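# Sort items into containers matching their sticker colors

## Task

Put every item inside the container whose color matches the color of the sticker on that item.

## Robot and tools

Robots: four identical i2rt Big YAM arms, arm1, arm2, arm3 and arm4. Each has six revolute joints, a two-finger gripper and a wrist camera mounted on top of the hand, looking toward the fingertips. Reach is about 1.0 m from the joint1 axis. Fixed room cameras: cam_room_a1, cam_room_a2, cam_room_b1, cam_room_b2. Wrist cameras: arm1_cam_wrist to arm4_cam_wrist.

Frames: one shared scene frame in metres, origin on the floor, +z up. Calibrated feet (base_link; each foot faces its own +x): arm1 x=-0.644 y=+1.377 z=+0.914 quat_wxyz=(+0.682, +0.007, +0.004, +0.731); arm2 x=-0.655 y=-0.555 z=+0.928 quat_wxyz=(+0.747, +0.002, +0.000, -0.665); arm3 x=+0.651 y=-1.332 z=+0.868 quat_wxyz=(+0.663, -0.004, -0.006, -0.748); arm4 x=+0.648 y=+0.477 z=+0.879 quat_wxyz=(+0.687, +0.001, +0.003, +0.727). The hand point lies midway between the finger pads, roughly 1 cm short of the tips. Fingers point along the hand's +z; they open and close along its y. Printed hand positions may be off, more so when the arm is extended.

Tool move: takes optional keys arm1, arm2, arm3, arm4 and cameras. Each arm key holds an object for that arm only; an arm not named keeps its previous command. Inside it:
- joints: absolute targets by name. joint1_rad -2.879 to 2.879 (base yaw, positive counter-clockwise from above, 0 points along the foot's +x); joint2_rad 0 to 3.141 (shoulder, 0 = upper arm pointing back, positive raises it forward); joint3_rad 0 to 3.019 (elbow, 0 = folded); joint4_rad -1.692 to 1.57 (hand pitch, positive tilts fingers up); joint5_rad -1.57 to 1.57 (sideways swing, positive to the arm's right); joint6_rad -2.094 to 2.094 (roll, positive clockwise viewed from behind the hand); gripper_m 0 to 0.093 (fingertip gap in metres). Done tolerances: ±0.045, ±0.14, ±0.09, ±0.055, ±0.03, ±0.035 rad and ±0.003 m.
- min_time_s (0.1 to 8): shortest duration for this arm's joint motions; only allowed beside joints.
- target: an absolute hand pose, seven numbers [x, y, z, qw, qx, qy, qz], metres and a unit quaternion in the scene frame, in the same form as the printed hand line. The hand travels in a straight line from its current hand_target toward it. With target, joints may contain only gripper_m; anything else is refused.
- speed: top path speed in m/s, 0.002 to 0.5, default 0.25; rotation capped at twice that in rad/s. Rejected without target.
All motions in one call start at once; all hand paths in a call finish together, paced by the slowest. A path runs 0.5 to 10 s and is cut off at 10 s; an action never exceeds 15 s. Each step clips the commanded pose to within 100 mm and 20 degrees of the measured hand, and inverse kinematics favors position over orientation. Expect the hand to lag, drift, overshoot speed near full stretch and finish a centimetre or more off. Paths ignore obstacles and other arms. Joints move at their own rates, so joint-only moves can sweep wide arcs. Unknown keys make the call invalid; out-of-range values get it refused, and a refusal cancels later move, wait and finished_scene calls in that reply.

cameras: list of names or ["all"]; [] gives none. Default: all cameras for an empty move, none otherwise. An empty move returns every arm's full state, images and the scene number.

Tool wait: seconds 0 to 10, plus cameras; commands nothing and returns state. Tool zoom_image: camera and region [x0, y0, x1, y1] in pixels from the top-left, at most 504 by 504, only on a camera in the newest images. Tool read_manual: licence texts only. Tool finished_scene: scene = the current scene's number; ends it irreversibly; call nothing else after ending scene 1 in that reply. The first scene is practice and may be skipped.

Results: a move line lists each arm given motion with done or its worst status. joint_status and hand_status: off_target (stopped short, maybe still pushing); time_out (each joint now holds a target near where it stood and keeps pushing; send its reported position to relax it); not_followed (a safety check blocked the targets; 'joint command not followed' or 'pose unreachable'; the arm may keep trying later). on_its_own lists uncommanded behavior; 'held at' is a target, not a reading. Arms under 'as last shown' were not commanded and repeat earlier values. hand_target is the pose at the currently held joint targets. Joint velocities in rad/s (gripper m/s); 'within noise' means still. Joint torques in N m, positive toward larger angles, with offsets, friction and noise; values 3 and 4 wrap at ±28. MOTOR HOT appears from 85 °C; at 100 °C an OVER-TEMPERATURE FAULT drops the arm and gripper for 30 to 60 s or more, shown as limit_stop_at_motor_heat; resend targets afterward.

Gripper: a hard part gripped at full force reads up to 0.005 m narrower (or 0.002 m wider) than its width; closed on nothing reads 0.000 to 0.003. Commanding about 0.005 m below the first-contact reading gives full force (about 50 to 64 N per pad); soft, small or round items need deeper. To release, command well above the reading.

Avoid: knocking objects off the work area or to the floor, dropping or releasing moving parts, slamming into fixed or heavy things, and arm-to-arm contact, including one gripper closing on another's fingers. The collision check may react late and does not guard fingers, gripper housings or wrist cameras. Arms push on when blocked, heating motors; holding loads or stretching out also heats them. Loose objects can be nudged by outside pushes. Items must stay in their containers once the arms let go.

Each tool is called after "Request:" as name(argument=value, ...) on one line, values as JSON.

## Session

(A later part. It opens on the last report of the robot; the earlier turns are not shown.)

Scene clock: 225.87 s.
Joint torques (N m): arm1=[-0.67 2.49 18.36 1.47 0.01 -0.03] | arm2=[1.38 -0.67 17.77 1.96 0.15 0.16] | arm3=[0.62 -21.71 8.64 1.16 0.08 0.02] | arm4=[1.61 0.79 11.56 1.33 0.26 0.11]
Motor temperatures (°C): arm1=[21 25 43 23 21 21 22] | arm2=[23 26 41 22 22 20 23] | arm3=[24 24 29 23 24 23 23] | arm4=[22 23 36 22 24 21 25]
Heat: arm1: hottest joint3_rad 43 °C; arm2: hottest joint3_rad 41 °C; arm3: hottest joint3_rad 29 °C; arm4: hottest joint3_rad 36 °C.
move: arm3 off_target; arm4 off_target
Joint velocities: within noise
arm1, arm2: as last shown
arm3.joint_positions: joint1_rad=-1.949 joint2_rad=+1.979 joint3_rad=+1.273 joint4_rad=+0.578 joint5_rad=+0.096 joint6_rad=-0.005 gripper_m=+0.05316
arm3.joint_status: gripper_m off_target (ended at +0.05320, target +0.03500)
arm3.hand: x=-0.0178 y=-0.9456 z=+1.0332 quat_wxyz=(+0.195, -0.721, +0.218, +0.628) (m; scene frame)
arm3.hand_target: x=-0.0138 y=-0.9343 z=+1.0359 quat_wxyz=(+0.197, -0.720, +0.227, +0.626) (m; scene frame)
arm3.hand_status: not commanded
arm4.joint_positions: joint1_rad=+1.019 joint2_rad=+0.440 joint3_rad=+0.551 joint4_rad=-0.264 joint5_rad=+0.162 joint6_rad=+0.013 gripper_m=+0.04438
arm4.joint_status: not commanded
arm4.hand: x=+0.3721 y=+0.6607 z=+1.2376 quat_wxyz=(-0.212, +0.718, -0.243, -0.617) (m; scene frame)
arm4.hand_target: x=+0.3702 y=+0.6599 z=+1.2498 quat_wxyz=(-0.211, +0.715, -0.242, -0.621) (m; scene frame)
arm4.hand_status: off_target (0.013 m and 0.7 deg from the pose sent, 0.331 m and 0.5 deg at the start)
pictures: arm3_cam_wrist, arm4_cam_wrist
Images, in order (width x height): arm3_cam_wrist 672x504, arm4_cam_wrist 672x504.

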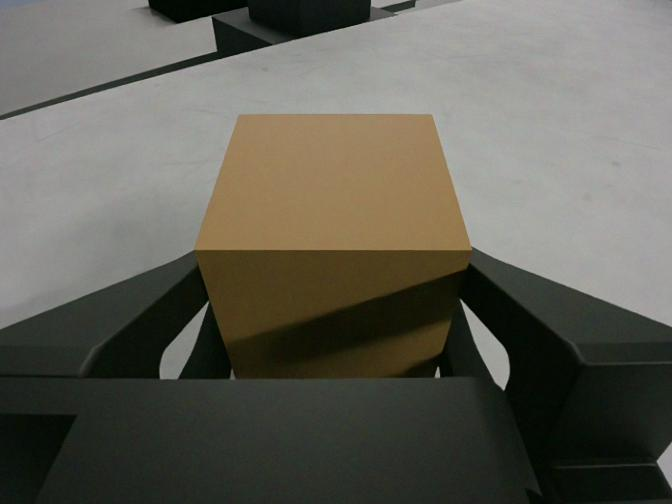

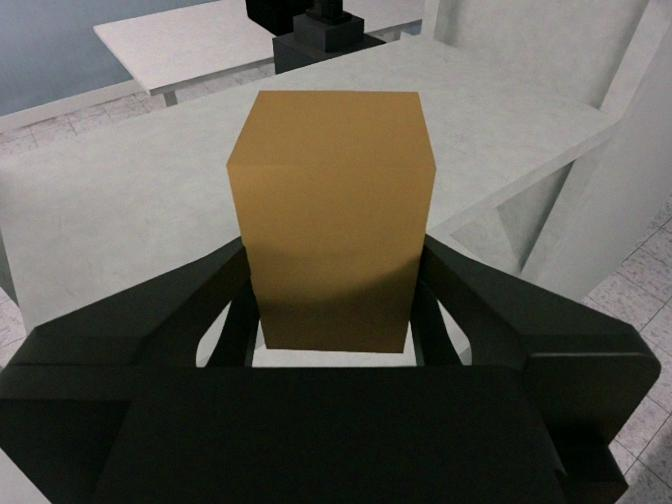

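Request:
move(arm3={"target":[0.12,-1.045,1.10,0.1973,-0.7198,0.2269,0.6257],"speed":0.2})

Request:
move(arm3={"target":[0.37,-1.155,1.25,0.1973,-0.7198,0.2269,0.6257]}, arm4={"joints":{"joint1_rad":-1.915,"joint2_rad":1.758,"joint3_rad":1.433,"joint4_rad":-1.385,"joint5_rad":0,"joint6_rad":-0.288},"min_time_s":4.5}, cameras=["arm3_cam_wrist","arm4_cam_wrist"])

Request:
move(arm3={"joints":{"joint1_rad":1.808,"joint2_rad":1.851,"joint3_rad":1.595,"joint4_rad":-1.454,"joint5_rad":0,"joint6_rad":0},"min_time_s":5}, arm4={"target":[1.116,0.338,0.87,-0.0698,0,0.9976,0],"speed":0.15}, cameras=["arm3_cam_wrist","arm4_cam_wrist","cam_room_a2","cam_room_a1"])

Scene clock: 250.87 s.
Joint torques (N m): arm1=[-1.14 2.43 18.32 1.58 0.07 -0.07] | arm2=[1.38 -0.67 17.81 2 0.16 0.17] | arm3=[2.26 -13.8 7.68 1.73 0.14 0.03] | arm4=[0.91 0.85 11.58 1.11 0.24 0.11]
Motor temperatures (°C): arm1=[21 25 45 23 21 21 22] | arm2=[23 25 43 22 22 20 23] | arm3=[24 25 30 23 24 23 24] | arm4=[22 23 40 22 24 21 26]
Heat: arm1: hottest joint3_rad 45 °C; arm2: hottest joint3_rad 43 °C; arm3: hottest joint3_rad 30 °C; arm4: hottest joint3_rad 40 °C.
move: arm3 done
Joint velocities: within noise
arm1, arm2, arm4: as last shown
arm3.joint_positions: joint1_rad=-1.903 joint2_rad=+1.505 joint3_rad=+0.812 joint4_rad=+0.560 joint5_rad=+0.167 joint6_rad=+0.004 gripper_m=+0.05316
arm3.joint_status: not commanded
arm3.hand: x=+0.1220 y=-1.0386 z=+1.0991 quat_wxyz=(+0.202, -0.720, +0.227, +0.624) (m; scene frame)
arm3.hand_target: x=+0.1201 y=-1.0449 z=+1.0999 quat_wxyz=(+0.197, -0.720, +0.227, +0.626) (m; scene frame)
arm3.hand_status: done (0.007 m and 0.6 deg from the pose sent, 0.183 m and 1.1 deg at the start)
pictures: none

Scene clock: 256.07 s.
Joint torques (N m): arm1=[-1.32 2.78 18.32 1.52 0.01 -0.02] | arm2=[1.26 -0.62 17.8 1.95 0.16 0.16] | arm3=[0.21 0.56 12.56 1.77 -0.08 -0.02] | arm4=[0.56 -16.5 10.73 -0.57 -0.01 -0.09]
Motor temperatures (°C): arm1=[21 25 46 23 21 21 22] | arm2=[23 25 43 22 22 20 23] | arm3=[24 25 30 23 24 23 24] | arm4=[22 23 40 22 24 21 26]
Heat: arm1: hottest joint3_rad 46 °C; arm2: hottest joint3_rad 43 °C; arm3: hottest joint3_rad 30 °C; arm4: hottest joint3_rad 40 °C.
move: arm3 off_target; arm4 done
Joint velocities: within noise
arm1, arm2: as last shown
arm3.joint_positions: joint1_rad=-1.909 joint2_rad=+0.430 joint3_rad=+0.577 joint4_rad=-0.303 joint5_rad=+0.140 joint6_rad=+0.004 gripper_m=+0.05316
arm3.joint_status: not commanded
arm3.hand: x=+0.3681 y=-1.1595 z=+1.2327 quat_wxyz=(+0.193, -0.729, +0.222, +0.618) (m; scene frame)
arm3.hand_target: x=+0.3703 y=-1.1554 z=+1.2498 quat_wxyz=(+0.197, -0.720, +0.227, +0.626) (m; scene frame)
arm3.hand_status: off_target (0.018 m and 1.6 deg from the pose sent, 0.313 m and 0.6 deg at the start)
arm4.joint_positions: joint1_rad=-1.918 joint2_rad=+1.745 joint3_rad=+1.384 joint4_rad=-1.374 joint5_rad=+0.003 joint6_rad=-0.274 gripper_m=+0.04438
arm4.joint_status: all done
arm4.hand: x=+1.0997 y=+0.3418 z=+0.9896 quat_wxyz=(+0.081, -0.008, -0.996, -0.020) (m; scene frame)
arm4.hand_target: x=+1.1148 y=+0.3391 z=+0.9999 quat_wxyz=(+0.069, +0.000, -0.997, -0.018) (m; scene frame)
arm4.hand_status: not commanded
pictures: arm3_cam_wrist, arm4_cam_wrist
Images, in order (width x height): arm3_cam_wrist 672x504, arm4_cam_wrist 672x504.

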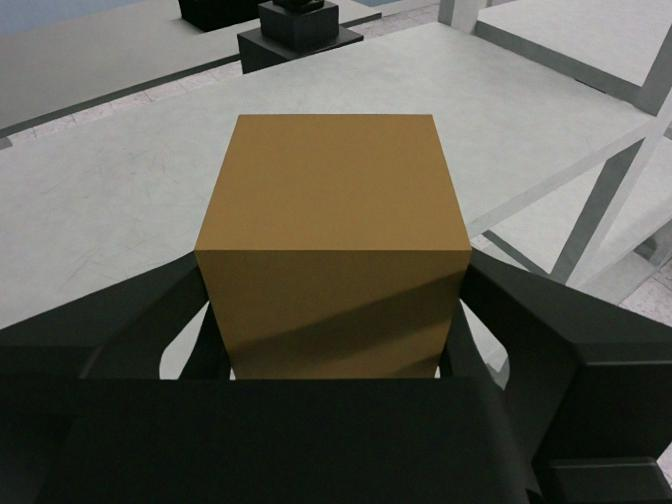

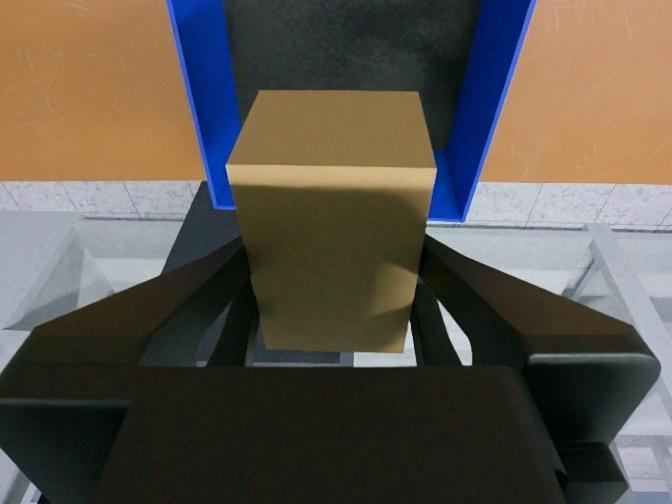

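Scene clock: 261.57 s.
Joint torques (N m): arm1=[-1.79 2.78 18.24 1.31 0.02 -0.02] | arm2=[1.38 -0.62 17.83 1.95 0.15 0.16] | arm3=[0.21 -19.19 12.25 -0.84 0.1 -0.09] | arm4=[0.97 -17.38 6.69 0.17 0.22 0.03]
Motor temperatures (°C): arm1=[21 25 46 23 21 21 22] | arm2=[23 25 43 22 22 20 23] | arm3=[24 25 31 23 24 23 24] | arm4=[22 23 39 22 24 21 26]
Heat: arm1: hottest joint3_rad 46 °C; arm2: hottest joint3_rad 43 °C; arm3: hottest joint3_rad 31 °C; arm4: hottest joint3_rad 39 °C.
move: arm3 done; arm4 done
Joint velocities: within noise
arm1.joint_positions: joint1_rad=-2.300 joint2_rad=+0.440 joint3_rad=+0.429 joint4_rad=-0.177 joint5_rad=+0.005 joint6_rad=+0.014 gripper_m=+0.09296
arm1.joint_status: not commanded
arm1.hand: x=-0.3763 y=+1.1706 z=+1.2123 quat_wxyz=(-0.598, -0.256, -0.731, +0.206) (m; scene frame)
arm1.hand_target: x=-0.3720 y=+1.1712 z=+1.2494 quat_wxyz=(-0.617, -0.245, -0.718, +0.210) (m; scene frame)
arm1.hand_status: not commanded
arm2.joint_positions: joint1_rad=+0.942 joint2_rad=+0.395 joint3_rad=+0.379 joint4_rad=-0.189 joint5_rad=+0.000 joint6_rad=-0.013 gripper_m=+0.09293
arm2.joint_status: not commanded
arm2.hand: x=-0.3741 y=-0.7151 z=+1.2102 quat_wxyz=(-0.610, -0.193, -0.751, +0.162) (m; scene frame)
arm2.hand_target: x=-0.3720 y=-0.7142 z=+1.2493 quat_wxyz=(-0.631, -0.190, -0.734, +0.164) (m; scene frame)
arm2.hand_status: not commanded
arm3.joint_positions: joint1_rad=+1.820 joint2_rad=+1.848 joint3_rad=+1.543 joint4_rad=-1.445 joint5_rad=-0.001 joint6_rad=+0.004 gripper_m=+0.05317
arm3.joint_status: all done
arm3.hand: x=+1.1576 y=-1.2647 z=+0.9845 quat_wxyz=(+0.089, +0.061, -0.994, +0.012) (m; scene frame)
arm3.hand_target: x=+1.1742 y=-1.2691 z=+1.0007 quat_wxyz=(+0.069, +0.058, -0.996, +0.011) (m; scene frame)
arm3.hand_status: not commanded
arm4.joint_positions: joint1_rad=-1.911 joint2_rad=+1.900 joint3_rad=+1.275 joint4_rad=-1.078 joint5_rad=+0.030 joint6_rad=-0.274 gripper_m=+0.04438
arm4.joint_status: not commanded
arm4.hand: x=+1.1124 y=+0.3361 z=+0.8752 quat_wxyz=(+0.070, -0.004, -0.998, -0.002) (m; scene frame)
arm4.hand_target: x=+1.1159 y=+0.3380 z=+0.8700 quat_wxyz=(+0.070, +0.000, -0.998, +0.000) (m; scene frame)
arm4.hand_status: done (0.007 m and 0.5 deg from the pose sent, 0.121 m and 2.8 deg at the start)
pictures: arm3_cam_wrist, arm4_cam_wrist, cam_room_a1, cam_room_a2
Images, in order (width x height): arm3_cam_wrist 672x504, arm4_cam_wrist 672x504, cam_room_a1 672x504, cam_room_a2 672x504.

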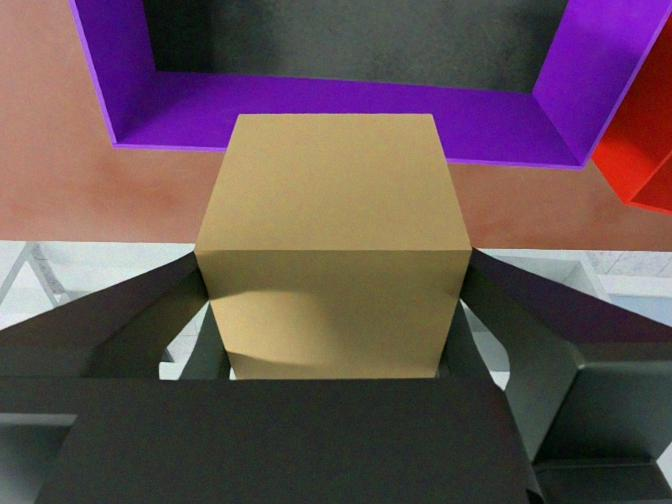

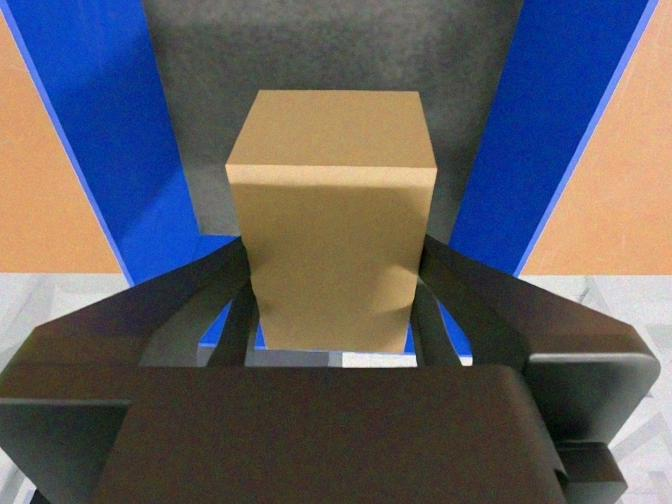

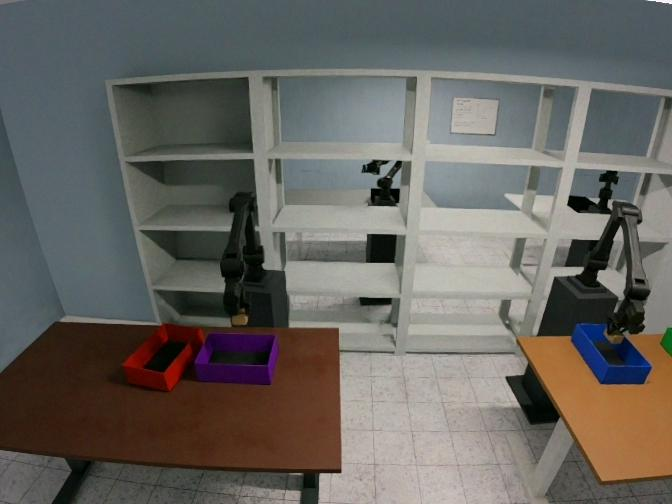

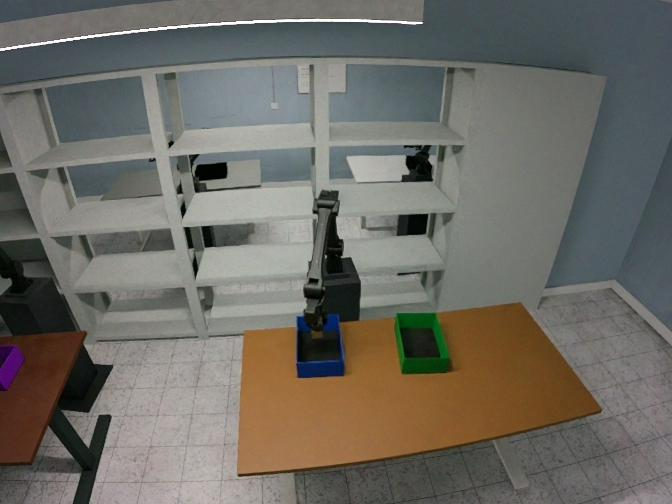

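Request:
move(arm3={"target":[1.175,-1.27,0.86,-0.0697,-0.0583,0.9959,-0.0041],"speed":0.2}, arm4={"target":[1.128,0.338,0.78,-0.0698,0,0.9976,0],"speed":0.15})

Request:
move(arm3={"target":[1.175,-1.27,0.785,-0.0697,-0.0583,0.9959,-0.0041],"speed":0.12}, arm4={"target":[1.128,0.338,0.752,-0.0698,0,0.9976,0],"speed":0.08}, cameras=["arm3_cam_wrist","arm4_cam_wrist","cam_room_a2","cam_room_a1"])

Scene clock: 270.80 s.
Joint torques (N m): arm1=[-0.73 2.43 18.28 1.44 -0.02 0.02] | arm2=[1.38 -0.62 17.78 1.95 0.15 0.16] | arm3=[-0.03 -21.13 7.05 -0.13 -0.06 -0.13] | arm4=[1.26 -18.32 6.19 0.21 0.2 0.1]
Motor temperatures (°C): arm1=[21 24 46 23 21 21 21] | arm2=[23 25 44 22 22 20 23] | arm3=[24 25 31 23 24 23 24] | arm4=[22 23 37 22 24 21 26]
Heat: arm1: hottest joint3_rad 46 °C; arm2: hottest joint3_rad 44 °C; arm3: hottest joint3_rad 31 °C; arm4: hottest joint3_rad 37 °C.
move: arm3 done; arm4 done
Joint velocities: within noise
arm1, arm2: as last shown
arm3.joint_positions: joint1_rad=+1.820 joint2_rad=+2.008 joint3_rad=+1.424 joint4_rad=-1.141 joint5_rad=-0.011 joint6_rad=+0.002 gripper_m=+0.05317
arm3.joint_status: not commanded
arm3.hand: x=+1.1709 y=-1.2631 z=+0.8565 quat_wxyz=(+0.077, +0.062, -0.995, +0.007) (m; scene frame)
arm3.hand_target: x=+1.1748 y=-1.2700 z=+0.8599 quat_wxyz=(+0.070, +0.058, -0.996, +0.004) (m; scene frame)
arm3.hand_status: done (0.009 m and 1.0 deg from the pose sent, 0.126 m and 2.5 deg at the start)
arm4.joint_positions: joint1_rad=-1.904 joint2_rad=+2.079 joint3_rad=+1.271 joint4_rad=-0.903 joint5_rad=+0.030 joint6_rad=-0.274 gripper_m=+0.04438
arm4.joint_status: not commanded
arm4.hand: x=+1.1219 y=+0.3364 z=+0.7842 quat_wxyz=(+0.073, -0.001, -0.997, -0.003) (m; scene frame)
arm4.hand_target: x=+1.1279 y=+0.3381 z=+0.7801 quat_wxyz=(+0.070, +0.000, -0.998, +0.000) (m; scene frame)
arm4.hand_status: done (0.008 m and 0.5 deg from the pose sent, 0.097 m and 0.5 deg at the start)
pictures: none

Scene clock: 272.07 s.
Joint torques (N m): arm1=[-0.38 2.43 18.17 1.31 0.02 -0.04] | arm2=[1.44 -0.62 17.78 1.95 0.16 0.16] | arm3=[0.15 -20.95 6.05 -0.08 -0.06 -0.1] | arm4=[0.91 -18.2 5.9 0.23 0.17 0.09]
Motor temperatures (°C): arm1=[21 24 46 23 21 21 21] | arm2=[23 25 44 22 22 20 23] | arm3=[24 25 31 23 24 23 24] | arm4=[22 23 37 22 24 21 26]
Heat: arm1: hottest joint3_rad 46 °C; arm2: hottest joint3_rad 44 °C; arm3: hottest joint3_rad 31 °C; arm4: hottest joint3_rad 37 °C.
move: arm3 done; arm4 done
Joint velocities: within noise
arm1, arm2: as last shown
arm3.joint_positions: joint1_rad=+1.820 joint2_rad=+2.120 joint3_rad=+1.391 joint4_rad=-0.987 joint5_rad=-0.011 joint6_rad=+0.002 gripper_m=+0.05317
arm3.joint_status: not commanded
arm3.hand: x=+1.1728 y=-1.2638 z=+0.7854 quat_wxyz=(+0.073, +0.062, -0.995, +0.006) (m; scene frame)
arm3.hand_target: x=+1.1750 y=-1.2700 z=+0.7850 quat_wxyz=(+0.070, +0.058, -0.996, +0.004) (m; scene frame)
arm3.hand_status: done (0.007 m and 0.6 deg from the pose sent, 0.072 m and 0.9 deg at the start)
arm4.joint_positions: joint1_rad=-1.904 joint2_rad=+2.126 joint3_rad=+1.271 joint4_rad=-0.847 joint5_rad=+0.030 joint6_rad=-0.274 gripper_m=+0.04438
arm4.joint_status: not commanded
arm4.hand: x=+1.1244 y=+0.3356 z=+0.7601 quat_wxyz=(+0.069, -0.001, -0.998, -0.002) (m; scene frame)
arm4.hand_target: x=+1.1278 y=+0.3381 z=+0.7521 quat_wxyz=(+0.070, +0.000, -0.998, +0.000) (m; scene frame)
arm4.hand_status: done (0.009 m and 0.2 deg from the pose sent, 0.033 m and 0.5 deg at the start)
pictures: arm3_cam_wrist, arm4_cam_wrist, cam_room_a1, cam_room_a2
Images, in order (width x height): arm3_cam_wrist 672x504, arm4_cam_wrist 672x504, cam_room_a1 672x504, cam_room_a2 672x504.

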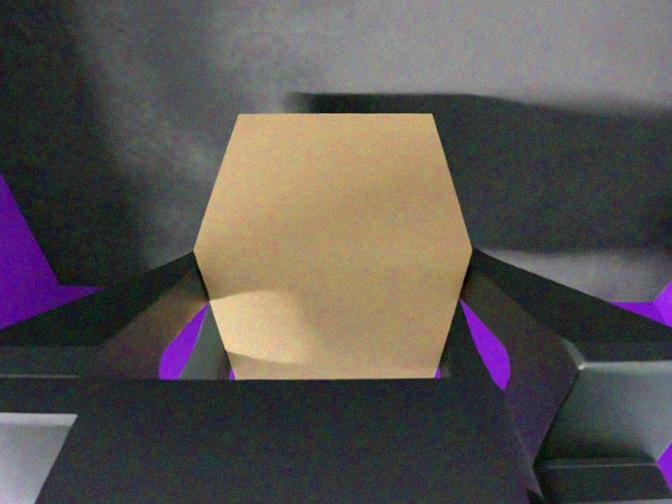

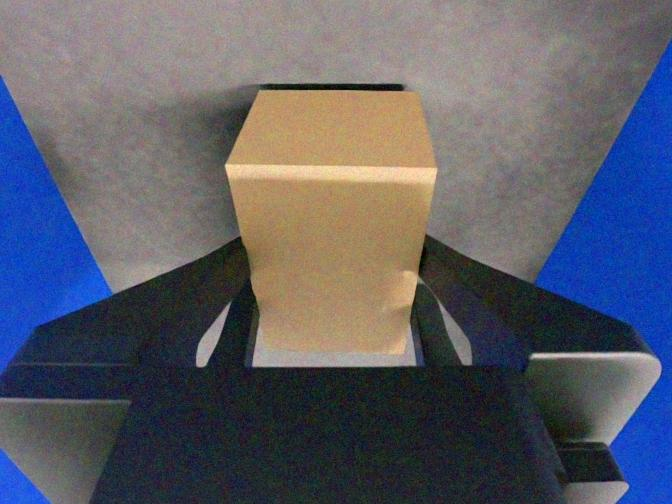

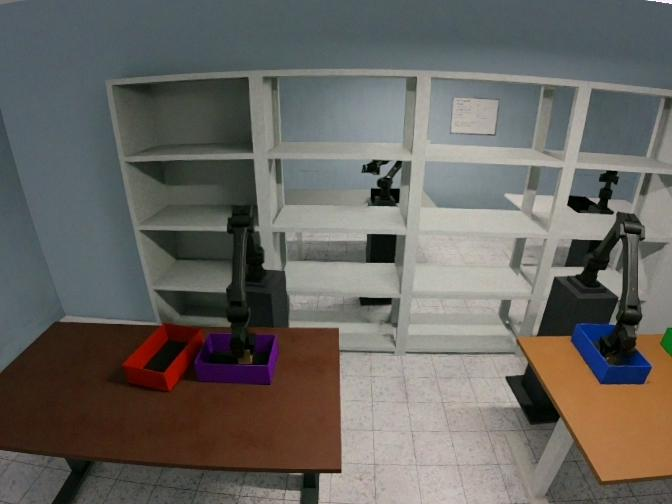

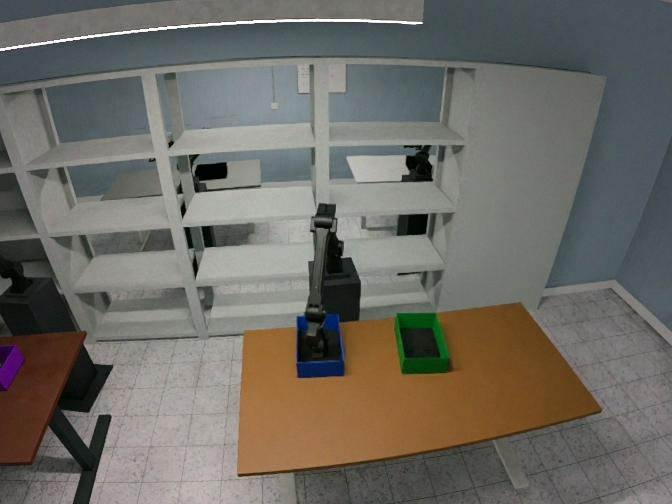

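Request:
move(arm3={"target":[1.175,-1.27,0.764,-0.0697,-0.0583,0.9959,-0.0041],"speed":0.08}, arm4={"target":[1.128,0.338,0.742,-0.0698,0,0.9976,0],"speed":0.08})

Request:
move(arm3={"target":[1.175,-1.27,0.751,-0.0697,-0.0583,0.9959,-0.0041],"speed":0.06}, arm4={"target":[1.128,0.338,0.732,-0.0698,0,0.9976,0],"speed":0.06}, cameras=["arm3_cam_wrist","arm4_cam_wrist"])

Scene clock: 283.23 s.
Joint torques (N m): arm1=[-1.61 3.25 18.3 1.32 -0.02 -0.06] | arm2=[1.44 -0.62 17.81 1.98 0.16 0.17] | arm3=[0.03 -20.37 5.65 0.02 -0.08 -0.09] | arm4=[1.73 -17.79 5.87 0.21 0.18 0.1]
Motor temperatures (°C): arm1=[21 24 47 23 21 21 21] | arm2=[23 25 44 22 22 20 23] | arm3=[24 25 30 23 24 23 24] | arm4=[22 24 35 22 24 21 26]
Heat: arm1: hottest joint3_rad 47 °C; arm2: hottest joint3_rad 44 °C; arm3: hottest joint3_rad 30 °C; arm4: hottest joint3_rad 35 °C.
move: arm3 done; arm4 off_target
Joint velocities: within noise
arm1, arm2: as last shown
arm3.joint_positions: joint1_rad=+1.820 joint2_rad=+2.149 joint3_rad=+1.391 joint4_rad=-0.948 joint5_rad=-0.011 joint6_rad=+0.002 gripper_m=+0.05317
arm3.joint_status: not commanded
arm3.hand: x=+1.1762 y=-1.2636 z=+0.7696 quat_wxyz=(+0.067, +0.062, -0.996, +0.006) (m; scene frame)
arm3.hand_target: x=+1.1749 y=-1.2699 z=+0.7640 quat_wxyz=(+0.070, +0.058, -0.996, +0.004) (m; scene frame)
arm3.hand_status: done (0.009 m and 0.5 deg from the pose sent, 0.022 m and 0.6 deg at the start)
arm4.joint_positions: joint1_rad=-1.904 joint2_rad=+2.139 joint3_rad=+1.271 joint4_rad=-0.828 joint5_rad=+0.030 joint6_rad=-0.274 gripper_m=+0.04439
arm4.joint_status: not commanded
arm4.hand: x=+1.1255 y=+0.3352 z=+0.7532 quat_wxyz=(+0.067, -0.001, -0.998, -0.001) (m; scene frame)
arm4.hand_target: x=+1.1277 y=+0.3381 z=+0.7423 quat_wxyz=(+0.070, +0.000, -0.998, +0.000) (m; scene frame)
arm4.hand_status: off_target (0.012 m and 0.4 deg from the pose sent, 0.019 m and 0.2 deg at the start)
pictures: none

Scene clock: 284.20 s.
Joint torques (N m): arm1=[-0.62 2.61 18.21 1.44 -0.01 -0.03] | arm2=[1.26 -0.62 17.8 1.94 0.15 0.16] | arm3=[0.09 -19.02 5.46 0.27 -0.03 -0.09] | arm4=[1.03 -16.26 5.76 0.43 0.19 0.08]
Motor temperatures (°C): arm1=[21 24 47 23 21 21 21] | arm2=[23 25 44 22 22 20 23] | arm3=[24 25 30 23 24 23 24] | arm4=[22 24 34 22 24 21 26]
Heat: arm1: hottest joint3_rad 47 °C; arm2: hottest joint3_rad 44 °C; arm3: hottest joint3_rad 30 °C; arm4: hottest joint3_rad 34 °C.
move: arm3 off_target; arm4 off_target
Joint velocities: within noise
arm1, arm2: as last shown
arm3.joint_positions: joint1_rad=+1.820 joint2_rad=+2.157 joint3_rad=+1.391 joint4_rad=-0.929 joint5_rad=-0.012 joint6_rad=+0.002 gripper_m=+0.05317
arm3.joint_status: not commanded
arm3.hand: x=+1.1788 y=-1.2631 z=+0.7647 quat_wxyz=(+0.062, +0.062, -0.996, +0.005) (m; scene frame)
arm3.hand_target: x=+1.1746 y=-1.2698 z=+0.7513 quat_wxyz=(+0.070, +0.058, -0.996, +0.004) (m; scene frame)
arm3.hand_status: off_target (0.016 m and 1.0 deg from the pose sent, 0.020 m and 0.5 deg at the start)
arm4.joint_positions: joint1_rad=-1.904 joint2_rad=+2.139 joint3_rad=+1.271 joint4_rad=-0.816 joint5_rad=+0.030 joint6_rad=-0.274 gripper_m=+0.04439
arm4.joint_status: not commanded
arm4.hand: x=+1.1283 y=+0.3344 z=+0.7526 quat_wxyz=(+0.061, -0.001, -0.998, +0.001) (m; scene frame)
arm4.hand_target: x=+1.1272 y=+0.3382 z=+0.7326 quat_wxyz=(+0.070, +0.000, -0.998, +0.000) (m; scene frame)
arm4.hand_status: off_target (0.021 m and 1.0 deg from the pose sent, 0.021 m and 0.4 deg at the start)
pictures: arm3_cam_wrist, arm4_cam_wrist
Images, in order (width x height): arm3_cam_wrist 672x504, arm4_cam_wrist 672x504.

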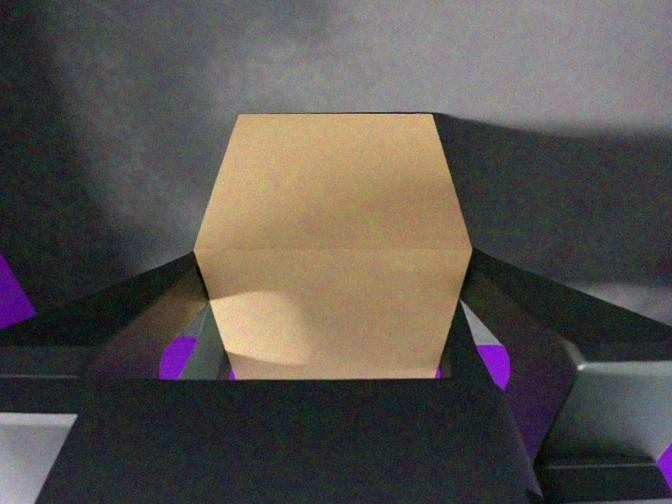

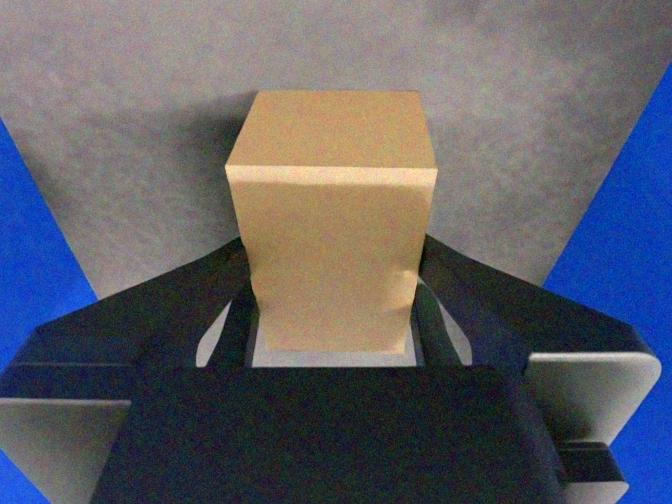

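Request:
move(arm3={"target":[1.177,-1.265,0.762,-0.0697,-0.0583,0.9959,-0.0041],"speed":0.08}, arm4={"target":[1.127,0.336,0.75,-0.0698,0,0.9976,0],"speed":0.08})

Request:
move(arm3={"joints":{"gripper_m":0.093}}, arm4={"joints":{"gripper_m":0.093}})

Request:
move(arm3={"target":[1.177,-1.265,0.93,-0.0697,-0.0583,0.9959,-0.0041],"speed":0.2}, arm4={"target":[1.127,0.336,0.93,-0.0698,0,0.9976,0],"speed":0.2}, cameras=["arm3_cam_wrist","arm4_cam_wrist","cam_room_a1","cam_room_a2"])

Scene clock: 290.83 s.
Joint torques (N m): arm1=[-0.85 2.9 18.25 1.29 0.02 -0.02] | arm2=[1.38 -0.62 17.74 1.95 0.16 0.16] | arm3=[0.73 -20.37 6.41 -0.68 -0.07 -0.01] | arm4=[0.97 -19.31 5.79 -0.61 0.23 0.06]
Motor temperatures (°C): arm1=[21 24 47 23 21 21 21] | arm2=[23 25 44 22 22 20 23] | arm3=[24 25 30 23 24 23 24] | arm4=[22 24 34 22 24 21 26]
Heat: arm1: hottest joint3_rad 47 °C; arm2: hottest joint3_rad 44 °C; arm3: hottest joint3_rad 30 °C; arm4: hottest joint3_rad 34 °C.
move: arm3 done; arm4 done
Joint velocities: within noise
arm1, arm2: as last shown
arm3.joint_positions: joint1_rad=+1.820 joint2_rad=+2.157 joint3_rad=+1.391 joint4_rad=-0.933 joint5_rad=-0.012 joint6_rad=+0.002 gripper_m=+0.05317
arm3.joint_status: not commanded
arm3.hand: x=+1.1780 y=-1.2632 z=+0.7648 quat_wxyz=(+0.064, +0.062, -0.996, +0.005) (m; scene frame)
arm3.hand_target: x=+1.1770 y=-1.2649 z=+0.7620 quat_wxyz=(+0.070, +0.058, -0.996, +0.004) (m; scene frame)
arm3.hand_status: done (0.003 m and 0.8 deg from the pose sent, 0.004 m and 1.0 deg at the start)
arm4.joint_positions: joint1_rad=-1.904 joint2_rad=+2.139 joint3_rad=+1.271 joint4_rad=-0.821 joint5_rad=+0.030 joint6_rad=-0.274 gripper_m=+0.04439
arm4.joint_status: not commanded
arm4.hand: x=+1.1271 y=+0.3348 z=+0.7527 quat_wxyz=(+0.063, -0.001, -0.998, +0.000) (m; scene frame)
arm4.hand_target: x=+1.1269 y=+0.3360 z=+0.7500 quat_wxyz=(+0.070, +0.000, -0.998, +0.000) (m; scene frame)
arm4.hand_status: done (0.003 m and 0.7 deg from the pose sent, 0.003 m and 1.0 deg at the start)
pictures: none

Scene clock: 291.43 s.
Joint torques (N m): arm1=[-0.79 2.67 18.3 1.43 -0.01 -0.05] | arm2=[1.38 -0.62 17.81 1.95 0.15 0.16] | arm3=[0.79 -20.54 6.5 -0.65 -0.06 -0.01] | arm4=[0.62 -19.37 5.78 -0.62 0.19 0.09]
Motor temperatures (°C): arm1=[21 24 47 23 21 21 21] | arm2=[23 25 44 22 22 20 23] | arm3=[24 25 30 23 24 23 24] | arm4=[22 24 33 22 24 21 26]
Heat: arm1: hottest joint3_rad 47 °C; arm2: hottest joint3_rad 44 °C; arm3: hottest joint3_rad 30 °C; arm4: hottest joint3_rad 33 °C.
move: arm3 done; arm4 done
Joint velocities: within noise
arm1, arm2: as last shown
arm3.joint_positions: joint1_rad=+1.820 joint2_rad=+2.157 joint3_rad=+1.391 joint4_rad=-0.934 joint5_rad=-0.012 joint6_rad=+0.002 gripper_m=+0.09296
arm3.joint_status: all done
arm3.hand: x=+1.1777 y=-1.2632 z=+0.7649 quat_wxyz=(+0.065, +0.062, -0.996, +0.005) (m; scene frame)
arm3.hand_target: x=+1.1769 y=-1.2649 z=+0.7620 quat_wxyz=(+0.070, +0.058, -0.996, +0.004) (m; scene frame)
arm3.hand_status: not commanded
arm4.joint_positions: joint1_rad=-1.904 joint2_rad=+2.139 joint3_rad=+1.271 joint4_rad=-0.822 joint5_rad=+0.030 joint6_rad=-0.274 gripper_m=+0.09292
arm4.joint_status: all done
arm4.hand: x=+1.1268 y=+0.3348 z=+0.7528 quat_wxyz=(+0.064, -0.001, -0.998, +0.000) (m; scene frame)
arm4.hand_target: x=+1.1270 y=+0.3360 z=+0.7500 quat_wxyz=(+0.070, +0.000, -0.998, +0.000) (m; scene frame)
arm4.hand_status: not commanded
pictures: none

Scene clock: 293.03 s.
Joint torques (N m): arm1=[-1.2 2.84 18.17 1.46 0.02 -0.05] | arm2=[1.44 -0.62 17.78 1.96 0.15 0.16] | arm3=[0.56 -20.19 10.63 -0.77 -0.03 -0.05] | arm4=[1.14 -18.67 9.32 -0.57 0.23 0.05]
Motor temperatures (°C): arm1=[21 24 47 23 21 21 21] | arm2=[23 25 44 22 22 20 23] | arm3=[24 25 30 23 24 23 24] | arm4=[22 24 33 22 24 21 26]
Heat: arm1: hottest joint3_rad 47 °C; arm2: hottest joint3_rad 44 °C; arm3: hottest joint3_rad 30 °C; arm4: hottest joint3_rad 33 °C.
move: arm3 off_target; arm4 off_target
Joint velocities: within noise
arm1, arm2: as last shown
arm3.joint_positions: joint1_rad=+1.820 joint2_rad=+1.922 joint3_rad=+1.463 joint4_rad=-1.284 joint5_rad=-0.012 joint6_rad=+0.002 gripper_m=+0.09296
arm3.joint_status: not commanded
arm3.hand: x=+1.1620 y=-1.2631 z=+0.9161 quat_wxyz=(+0.086, +0.062, -0.994, +0.006) (m; scene frame)
arm3.hand_target: x=+1.1764 y=-1.2650 z=+0.9301 quat_wxyz=(+0.070, +0.058, -0.996, +0.004) (m; scene frame)
arm3.hand_status: off_target (0.021 m and 2.0 deg from the pose sent, 0.165 m and 0.7 deg at the start)
arm4.joint_positions: joint1_rad=-1.904 joint2_rad=+1.857 joint3_rad=+1.338 joint4_rad=-1.210 joint5_rad=+0.030 joint6_rad=-0.274 gripper_m=+0.09292
arm4.joint_status: not commanded
arm4.hand: x=+1.1145 y=+0.3391 z=+0.9178 quat_wxyz=(+0.082, +0.000, -0.997, -0.006) (m; scene frame)
arm4.hand_target: x=+1.1266 y=+0.3362 z=+0.9301 quat_wxyz=(+0.070, +0.000, -0.998, +0.000) (m; scene frame)
arm4.hand_status: off_target (0.018 m and 1.6 deg from the pose sent, 0.177 m and 0.7 deg at the start)
pictures: arm3_cam_wrist, arm4_cam_wrist, cam_room_a1, cam_room_a2
Images, in order (width x height): arm3_cam_wrist 672x504, arm4_cam_wrist 672x504, cam_room_a1 672x504, cam_room_a2 672x504.

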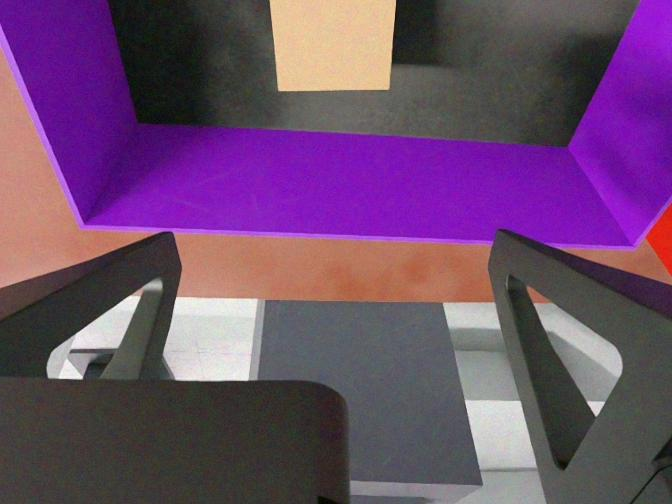

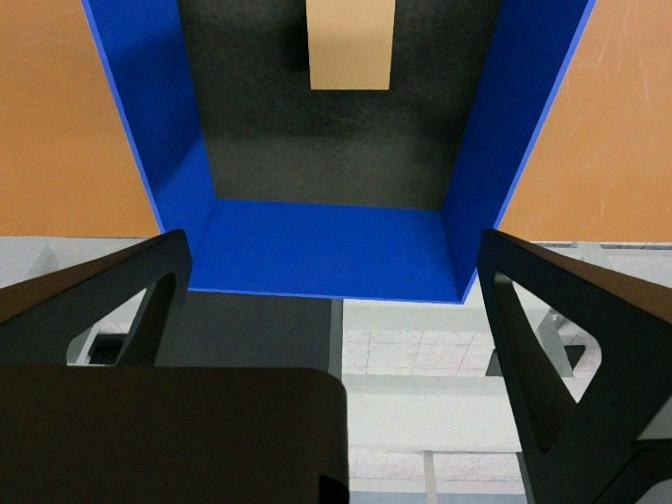

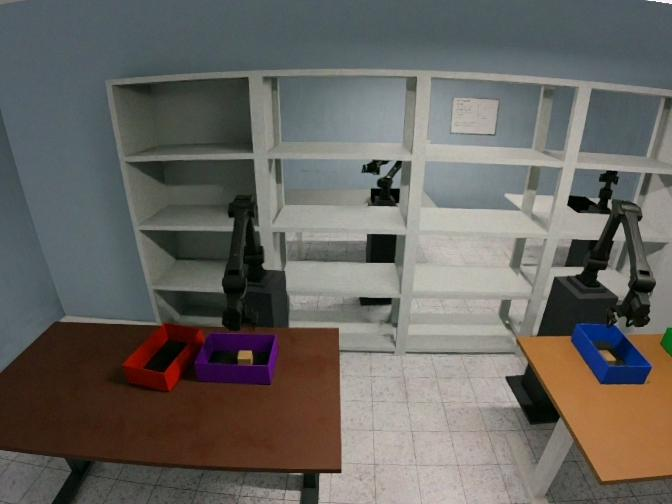

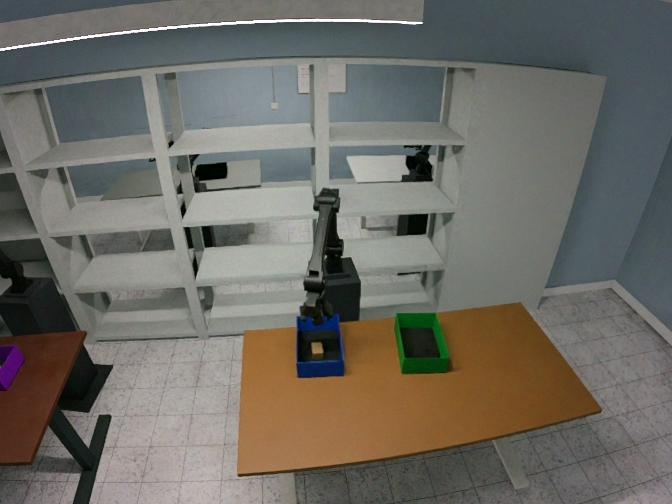

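Request:
finished_scene(scene=2)

The scene is finished: the task was done.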